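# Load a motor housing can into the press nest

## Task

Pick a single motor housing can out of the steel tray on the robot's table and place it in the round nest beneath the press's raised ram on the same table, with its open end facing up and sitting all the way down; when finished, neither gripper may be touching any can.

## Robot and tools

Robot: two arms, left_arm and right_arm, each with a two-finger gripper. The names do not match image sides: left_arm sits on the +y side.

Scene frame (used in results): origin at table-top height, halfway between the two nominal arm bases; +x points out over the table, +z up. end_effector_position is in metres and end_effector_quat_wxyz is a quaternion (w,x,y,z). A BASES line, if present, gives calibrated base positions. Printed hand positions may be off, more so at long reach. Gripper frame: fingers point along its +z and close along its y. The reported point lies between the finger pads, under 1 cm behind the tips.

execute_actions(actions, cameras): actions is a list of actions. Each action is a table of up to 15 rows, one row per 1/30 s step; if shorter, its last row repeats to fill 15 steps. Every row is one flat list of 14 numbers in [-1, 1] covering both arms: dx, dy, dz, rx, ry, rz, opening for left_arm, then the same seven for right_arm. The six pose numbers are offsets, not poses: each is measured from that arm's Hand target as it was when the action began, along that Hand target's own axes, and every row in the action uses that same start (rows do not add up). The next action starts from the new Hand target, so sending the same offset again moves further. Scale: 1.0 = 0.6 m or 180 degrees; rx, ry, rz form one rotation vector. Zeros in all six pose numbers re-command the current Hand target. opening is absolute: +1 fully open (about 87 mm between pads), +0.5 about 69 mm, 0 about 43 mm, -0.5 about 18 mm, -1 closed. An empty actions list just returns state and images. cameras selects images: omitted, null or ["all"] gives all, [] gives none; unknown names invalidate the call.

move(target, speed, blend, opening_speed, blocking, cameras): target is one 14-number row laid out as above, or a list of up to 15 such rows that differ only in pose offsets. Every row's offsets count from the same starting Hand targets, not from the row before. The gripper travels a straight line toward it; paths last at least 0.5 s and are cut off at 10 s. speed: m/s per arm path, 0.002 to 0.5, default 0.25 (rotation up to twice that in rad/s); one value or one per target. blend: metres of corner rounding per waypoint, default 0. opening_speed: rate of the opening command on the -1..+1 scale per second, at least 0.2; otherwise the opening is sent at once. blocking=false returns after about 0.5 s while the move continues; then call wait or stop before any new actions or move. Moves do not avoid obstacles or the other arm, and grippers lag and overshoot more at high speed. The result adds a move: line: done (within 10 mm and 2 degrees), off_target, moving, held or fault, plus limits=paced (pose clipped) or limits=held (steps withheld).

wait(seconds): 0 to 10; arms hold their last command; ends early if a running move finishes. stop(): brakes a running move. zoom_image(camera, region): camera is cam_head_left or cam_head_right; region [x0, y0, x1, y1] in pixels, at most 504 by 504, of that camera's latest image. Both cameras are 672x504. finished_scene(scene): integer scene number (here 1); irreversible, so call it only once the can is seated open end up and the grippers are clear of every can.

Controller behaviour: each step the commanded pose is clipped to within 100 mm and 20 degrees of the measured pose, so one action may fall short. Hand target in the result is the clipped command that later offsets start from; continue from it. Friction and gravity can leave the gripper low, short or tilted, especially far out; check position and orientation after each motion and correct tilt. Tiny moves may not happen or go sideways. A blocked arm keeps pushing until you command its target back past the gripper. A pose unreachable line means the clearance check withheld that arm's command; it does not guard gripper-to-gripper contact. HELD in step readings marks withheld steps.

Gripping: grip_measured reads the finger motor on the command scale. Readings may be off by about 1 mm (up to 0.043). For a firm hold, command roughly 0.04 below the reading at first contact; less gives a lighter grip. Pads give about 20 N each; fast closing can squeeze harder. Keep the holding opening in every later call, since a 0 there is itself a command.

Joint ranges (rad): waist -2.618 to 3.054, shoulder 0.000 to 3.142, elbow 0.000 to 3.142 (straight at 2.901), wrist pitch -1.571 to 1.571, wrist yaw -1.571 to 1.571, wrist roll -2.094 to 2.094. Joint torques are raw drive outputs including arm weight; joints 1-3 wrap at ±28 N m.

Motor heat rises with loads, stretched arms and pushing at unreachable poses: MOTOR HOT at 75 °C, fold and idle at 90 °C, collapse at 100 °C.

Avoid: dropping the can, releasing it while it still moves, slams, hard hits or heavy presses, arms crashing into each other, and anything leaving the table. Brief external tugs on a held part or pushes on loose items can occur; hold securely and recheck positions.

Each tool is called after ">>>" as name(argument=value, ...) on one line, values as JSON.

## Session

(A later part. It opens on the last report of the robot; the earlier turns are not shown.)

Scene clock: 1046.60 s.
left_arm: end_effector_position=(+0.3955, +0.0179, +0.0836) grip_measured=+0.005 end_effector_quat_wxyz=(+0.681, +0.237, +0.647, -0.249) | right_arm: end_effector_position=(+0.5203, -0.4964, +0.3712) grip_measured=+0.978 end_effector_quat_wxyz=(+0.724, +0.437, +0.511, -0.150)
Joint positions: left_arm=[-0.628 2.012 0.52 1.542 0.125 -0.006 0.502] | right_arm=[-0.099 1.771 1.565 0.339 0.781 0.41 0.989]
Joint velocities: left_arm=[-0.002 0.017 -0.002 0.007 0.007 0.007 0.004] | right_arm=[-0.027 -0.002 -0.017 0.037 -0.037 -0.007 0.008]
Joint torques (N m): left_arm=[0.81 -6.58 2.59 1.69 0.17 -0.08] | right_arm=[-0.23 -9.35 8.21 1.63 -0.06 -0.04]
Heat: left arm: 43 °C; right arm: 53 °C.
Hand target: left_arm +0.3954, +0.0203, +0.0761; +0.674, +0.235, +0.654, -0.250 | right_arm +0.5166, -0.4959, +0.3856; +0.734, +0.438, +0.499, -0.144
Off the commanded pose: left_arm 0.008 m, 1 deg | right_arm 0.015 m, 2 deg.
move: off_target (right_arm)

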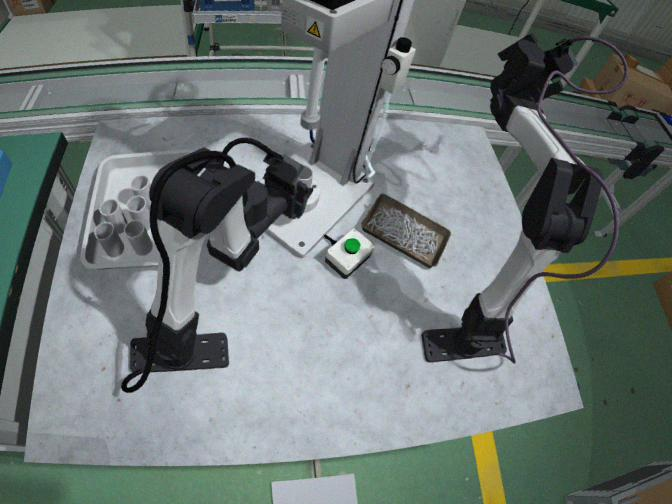

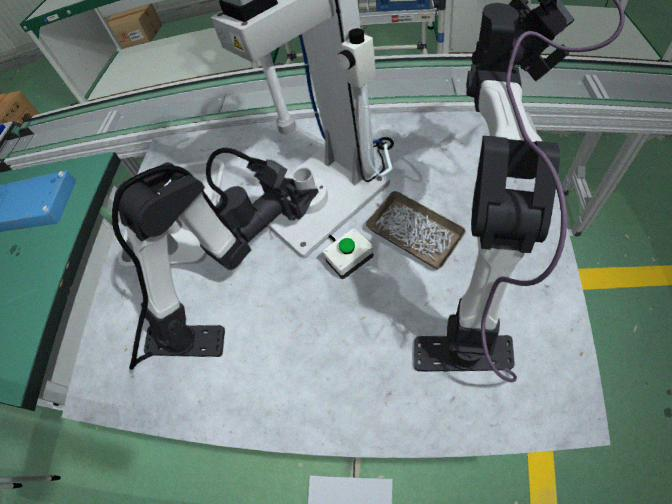

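>>> move(target=[0.015,0,0,0,0,0,-0.2,0,0,0,0,0,0,1], speed=0.05, cameras=["cam_head_right"])

>>> zoom_image(camera="cam_head_right", region=[280, 140, 340, 210])

Scene clock: 1050.00 s.
left_arm: end_effector_position=(+0.3950, +0.0177, +0.0831) grip_measured=+0.005 end_effector_quat_wxyz=(+0.687, +0.235, +0.640, -0.252) | right_arm: end_effector_position=(+0.5203, -0.4964, +0.3712) grip_measured=+0.978 end_effector_quat_wxyz=(+0.724, +0.437, +0.511, -0.150)
Joint positions: left_arm=[-0.628 2.039 0.517 1.593 0.127 -0.008 0.502] | right_arm=[-0.099 1.771 1.565 0.339 0.781 0.41 0.989]
Joint velocities: left_arm=[-0.007 0.002 -0.012 0.022 0.022 -0.022 -0.004] | right_arm=[0.002 0.012 0.007 -0.022 -0.022 0.022 -0.008]
Joint torques (N m): left_arm=[0.75 -4.89 2.74 1.57 0.13 -0.05] | right_arm=[-0.23 -9.35 8.21 1.63 -0.06 -0.04]
Heat: left arm: 43 °C; right arm: 53 °C.
Hand target: left_arm +0.3954, +0.0201, +0.0671; +0.674, +0.235, +0.654, -0.250 | right_arm +0.5166, -0.4959, +0.3856; +0.734, +0.438, +0.499, -0.144
Off the commanded pose: left_arm 0.016 m, 2 deg | right_arm 0.015 m, 2 deg.
joint read past its limit (left arm) — joint 4 (wrist pitch), upper limit.
joint sent to its limit (left arm) — joint 4 (wrist pitch), upper limit. The joint targets still meet the commanded pose.
move: off_target (left_arm, right_arm)
Images, in order (width x height): cam_head_right 672x504.

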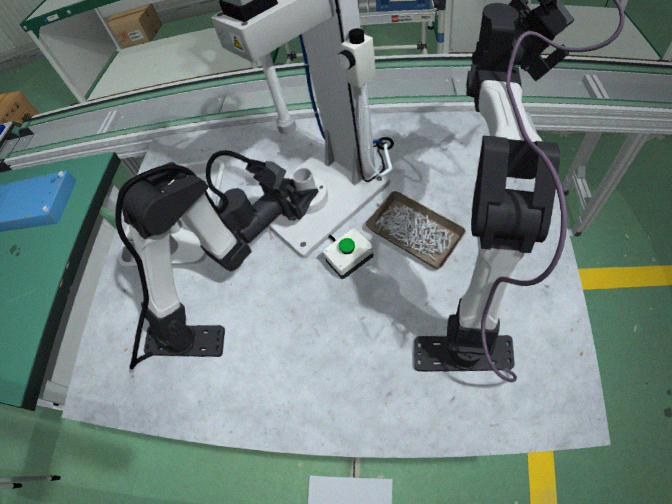

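Scaled by 7.200.

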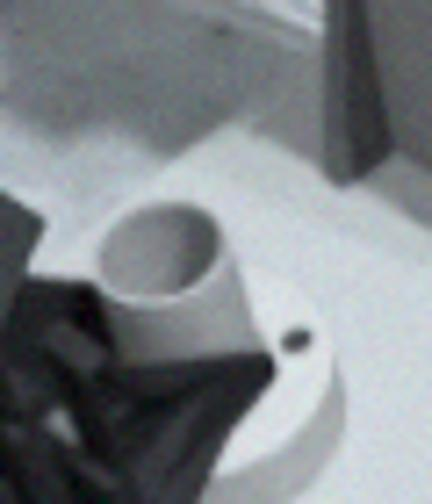

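>>> move(target=[-0.018,0,0,0,0.008,0,-0.2,0,0,0,0,0,0,1], speed=0.05, cameras=[])

>>> move(target=[0,0,0,0,0,0,0.1,0,0,0,0,0,0,1], opening_speed=0.2, cameras=["cam_head_right"])

>>> zoom_image(camera="cam_head_right", region=[280, 140, 340, 210])

Scene clock: 1055.93 s.
left_arm: end_effector_position=(+0.3946, +0.0180, +0.0828) grip_measured=+0.005 end_effector_quat_wxyz=(+0.679, +0.237, +0.649, -0.250) | right_arm: end_effector_position=(+0.5203, -0.4964, +0.3712) grip_measured=+0.978 end_effector_quat_wxyz=(+0.724, +0.437, +0.511, -0.150)
Joint positions: left_arm=[-0.628 2.011 0.517 1.54 0.127 -0.008 0.502] | right_arm=[-0.099 1.771 1.565 0.339 0.781 0.41 0.989]
Joint velocities: left_arm=[-0.002 -0.007 -0.017 0.051 0.051 0.022 -0.006] | right_arm=[-0.007 0.002 0.007 -0.022 -0.037 0.022 -0.003]
Joint torques (N m): left_arm=[0.7 -10.25 3.07 1.07 0.15 0.01] | right_arm=[-0.23 -9.36 8.21 1.63 -0.06 -0.04]
Heat: left arm: 43 °C; right arm: 53 °C.
Hand target: left_arm +0.3955, +0.0202, +0.0781; +0.666, +0.238, +0.662, -0.247 | right_arm +0.5166, -0.4959, +0.3856; +0.734, +0.438, +0.499, -0.144
Off the commanded pose: left_arm 0.006 m, 2 deg | right_arm 0.015 m, 2 deg.
move: off_target (right_arm)
No camera images: "cameras" was empty.

Scene clock: 1057.63 s.
left_arm: end_effector_position=(+0.3938, +0.0171, +0.0828) grip_measured=+0.100 end_effector_quat_wxyz=(+0.678, +0.239, +0.648, -0.252) | right_arm: end_effector_position=(+0.5203, -0.4964, +0.3712) grip_measured=+0.978 end_effector_quat_wxyz=(+0.724, +0.437, +0.511, -0.150)
Joint positions: left_arm=[-0.628 2.009 0.517 1.538 0.134 -0.008 0.55] | right_arm=[-0.099 1.771 1.565 0.339 0.781 0.41 0.989]
Joint velocities: left_arm=[-0.002 -0.022 0.017 -0.022 -0.037 0.037 0.001] | right_arm=[0.002 -0.002 -0.007 -0.037 -0.022 -0.037 -0.024]
Joint torques (N m): left_arm=[0.76 -10.11 3.28 1.12 0.08 0] | right_arm=[-0.21 -9.36 8.21 1.63 -0.06 -0.04]
Heat: left arm: 42 °C; right arm: 53 °C.
Hand target: left_arm +0.3955, +0.0202, +0.0780; +0.666, +0.238, +0.662, -0.247 | right_arm +0.5166, -0.4959, +0.3856; +0.734, +0.438, +0.499, -0.144
Off the commanded pose: left_arm 0.006 m, 2 deg | right_arm 0.015 m, 2 deg.
move: off_target (right_arm)
Images, in order (width x height): cam_head_right 672x504.

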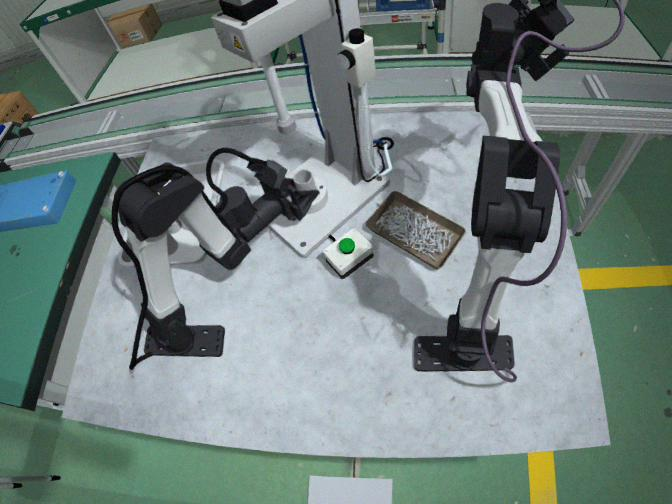

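Scaled by 7.200.

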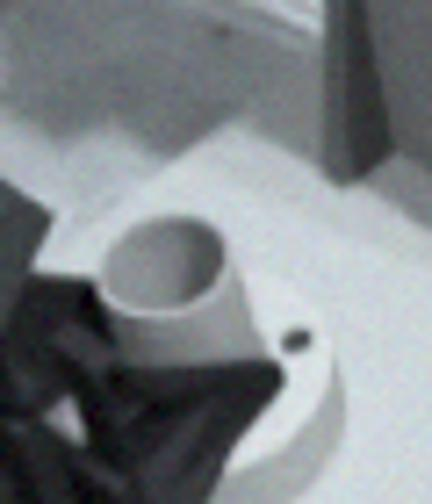

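>>> move(target=[0,0,0,0,0,0,0.5,0,0,0,0,0,0,1], opening_speed=0.25, cameras=["cam_head_right","cam_head_left"])

>>> zoom_image(camera="cam_head_right", region=[280, 140, 340, 210])

>>> zoom_image(camera="cam_head_left", region=[280, 150, 340, 220])

Scene clock: 1062.47 s.
left_arm: end_effector_position=(+0.3931, +0.0162, +0.0829) grip_measured=+0.500 end_effector_quat_wxyz=(+0.677, +0.242, +0.647, -0.254) | right_arm: end_effector_position=(+0.5203, -0.4964, +0.3712) grip_measured=+0.978 end_effector_quat_wxyz=(+0.724, +0.437, +0.511, -0.150)
Joint positions: left_arm=[-0.628 2.009 0.517 1.538 0.141 -0.008 0.75] | right_arm=[-0.099 1.771 1.565 0.339 0.781 0.41 0.989]
Joint velocities: left_arm=[0.017 -0.007 0.002 0.037 -0.037 0.066 -0.001] | right_arm=[0.007 -0.002 -0.012 -0.022 0.051 0.007 -0.013]
Joint torques (N m): left_arm=[0.72 -10.09 3.06 1.06 0.03 0] | right_arm=[-0.23 -9.36 8.21 1.63 -0.06 -0.04]
Heat: left arm: 41 °C; right arm: 53 °C.
Hand target: left_arm +0.3955, +0.0202, +0.0782; +0.666, +0.238, +0.662, -0.248 | right_arm +0.5166, -0.4959, +0.3856; +0.734, +0.438, +0.499, -0.144
Off the commanded pose: left_arm 0.007 m, 2 deg | right_arm 0.015 m, 2 deg.
move: off_target (right_arm)

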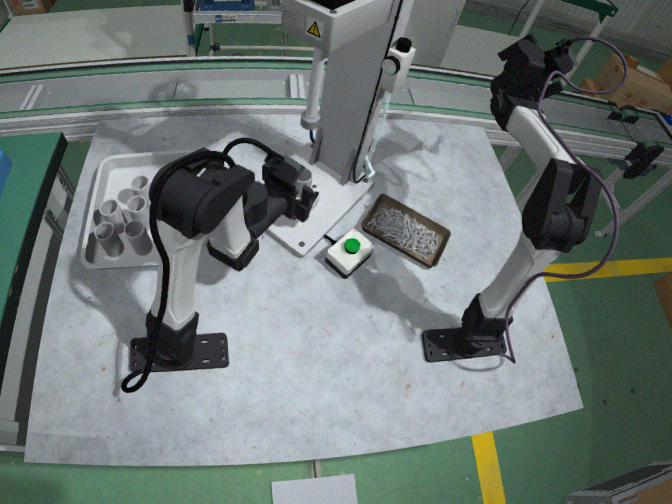

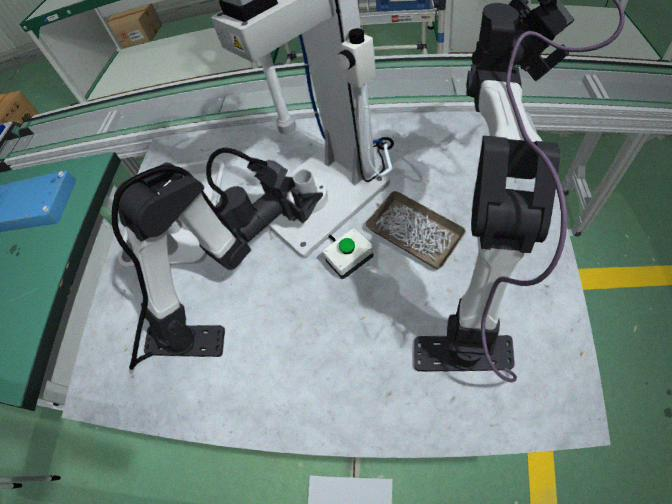

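Scaled by 7.200.

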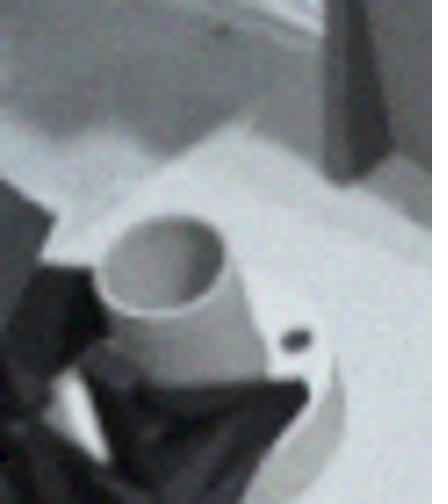

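Scaled by 7.200.

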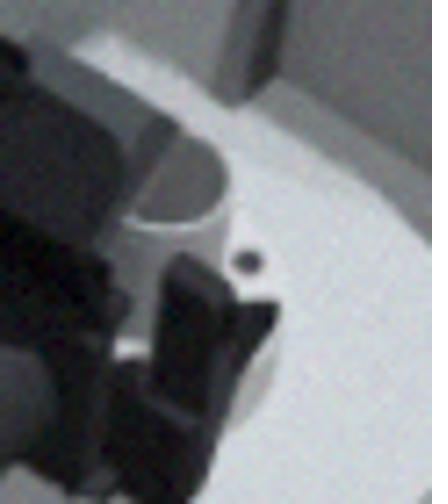

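>>> move(target=[0,0,0,0,0,0,0.9,0,0,0,0,0,0,1], opening_speed=0.3, cameras=["cam_head_right"])

>>> zoom_image(camera="cam_head_right", region=[280, 140, 340, 210])

Scene clock: 1067.90 s.
left_arm: end_effector_position=(+0.3930, +0.0161, +0.0829) grip_measured=+0.899 end_effector_quat_wxyz=(+0.677, +0.242, +0.647, -0.254) | right_arm: end_effector_position=(+0.5203, -0.4964, +0.3712) grip_measured=+0.978 end_effector_quat_wxyz=(+0.724, +0.437, +0.511, -0.150)
Joint positions: left_arm=[-0.628 2.009 0.517 1.538 0.141 -0.008 0.95] | right_arm=[-0.099 1.771 1.565 0.339 0.781 0.41 0.989]
Joint velocities: left_arm=[0.007 0.002 0.002 -0.051 0.022 0.007 -0.007] | right_arm=[0.007 -0.012 0.012 -0.007 -0.095 0.007 0.003]
Joint torques (N m): left_arm=[0.72 -10.04 3.14 1.09 0.03 0.01] | right_arm=[-0.23 -9.36 8.21 1.63 -0.06 -0.04]
Heat: left arm: 40 °C; right arm: 53 °C.
Hand target: left_arm +0.3955, +0.0202, +0.0782; +0.666, +0.238, +0.662, -0.248 | right_arm +0.5166, -0.4959, +0.3856; +0.734, +0.438, +0.499, -0.144
Off the commanded pose: left_arm 0.007 m, 2 deg | right_arm 0.015 m, 2 deg.
move: off_target (right_arm)
Images, in order (width x height): cam_head_right 672x504.

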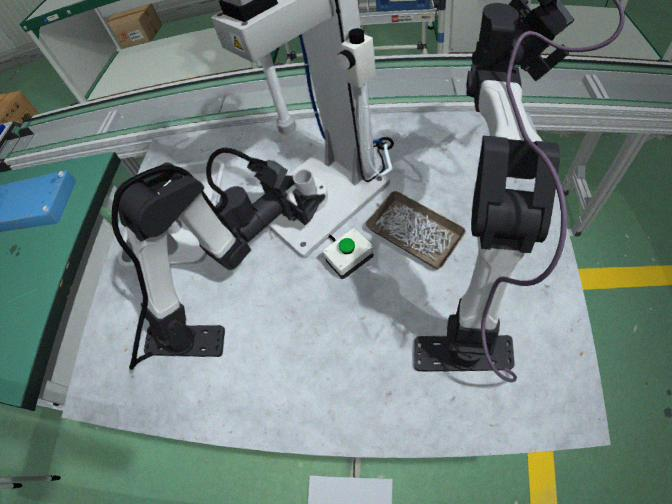

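Scaled by 7.200.

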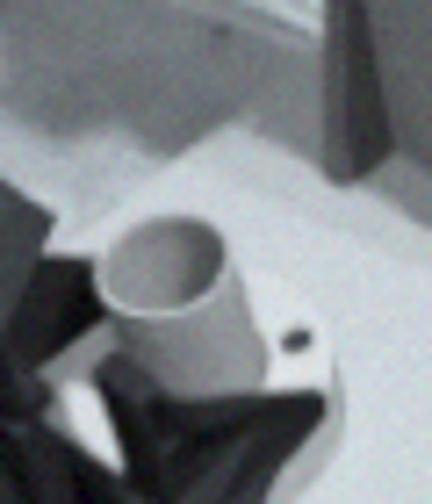

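>>> move(target=[-0.02,0,-0.2,0,0,0,0.9,0,0,0,0,0,0,1], speed=0.1)

>>> zoom_image(camera="cam_head_right", region=[280, 140, 340, 210])

>>> zoom_image(camera="cam_head_left", region=[280, 150, 340, 220])

Scene clock: 1073.03 s.
left_arm: end_effector_position=(+0.3042, +0.0961, +0.0841) grip_measured=+0.900 end_effector_quat_wxyz=(+0.657, +0.240, +0.672, -0.243) | right_arm: end_effector_position=(+0.5203, -0.4964, +0.3712) grip_measured=+0.978 end_effector_quat_wxyz=(+0.724, +0.437, +0.511, -0.150)
Joint positions: left_arm=[-0.538 1.651 0.059 1.573 0.212 -0.008 0.95] | right_arm=[-0.099 1.771 1.565 0.339 0.781 0.41 0.989]
Joint velocities: left_arm=[-0.017 0.002 -0.007 -0.037 0.066 -0.022 -0.011] | right_arm=[-0.002 -0.012 -0.007 -0.066 0.007 -0.007 0.003]
Joint torques (N m): left_arm=[0.75 -6.27 1.95 1.78 0.2 0.06] | right_arm=[-0.23 -9.36 8.21 1.63 -0.06 -0.04]
Heat: left arm: 40 °C; right arm: 53 °C.
Hand target: left_arm +0.3036, +0.0969, +0.0919; +0.666, +0.240, +0.662, -0.246 | right_arm +0.5166, -0.4959, +0.3856; +0.734, +0.438, +0.499, -0.144
Off the commanded pose: left_arm 0.005 m, 2 deg | right_arm 0.015 m, 2 deg.
joint sent to its limit (left arm) — joint 4 (wrist pitch), upper limit. The joint targets still meet the commanded pose.
move: off_target (right_arm)

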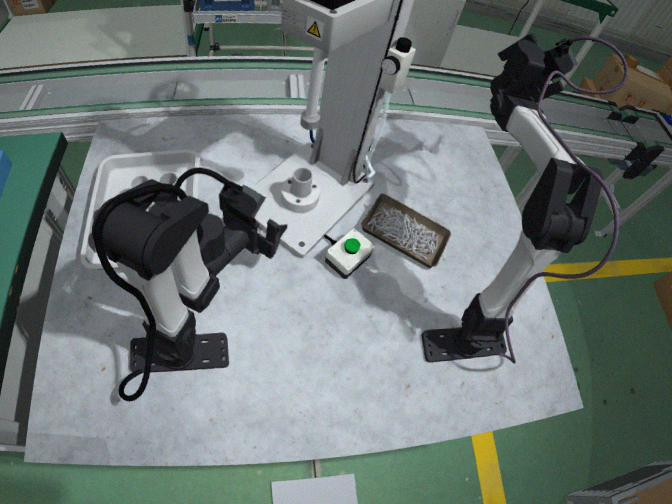

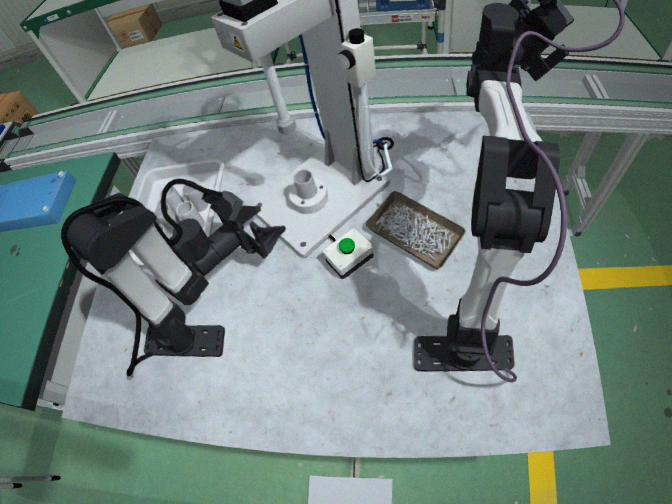

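Scaled by 7.200.

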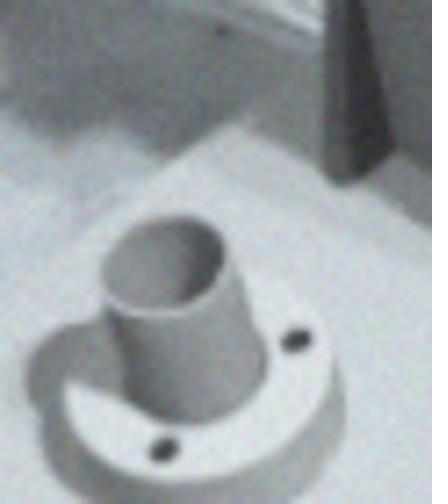

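Scaled by 7.200.

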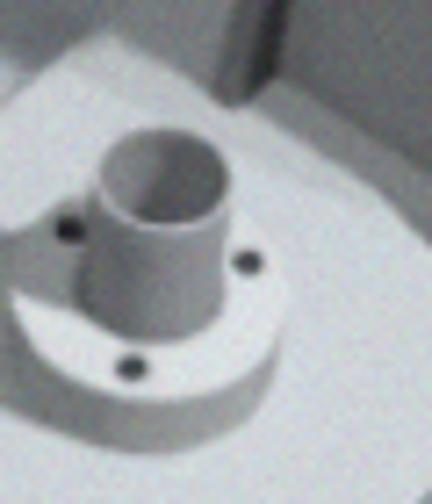

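>>> finished_scene(scene=1)

The scene is finished: the task was done.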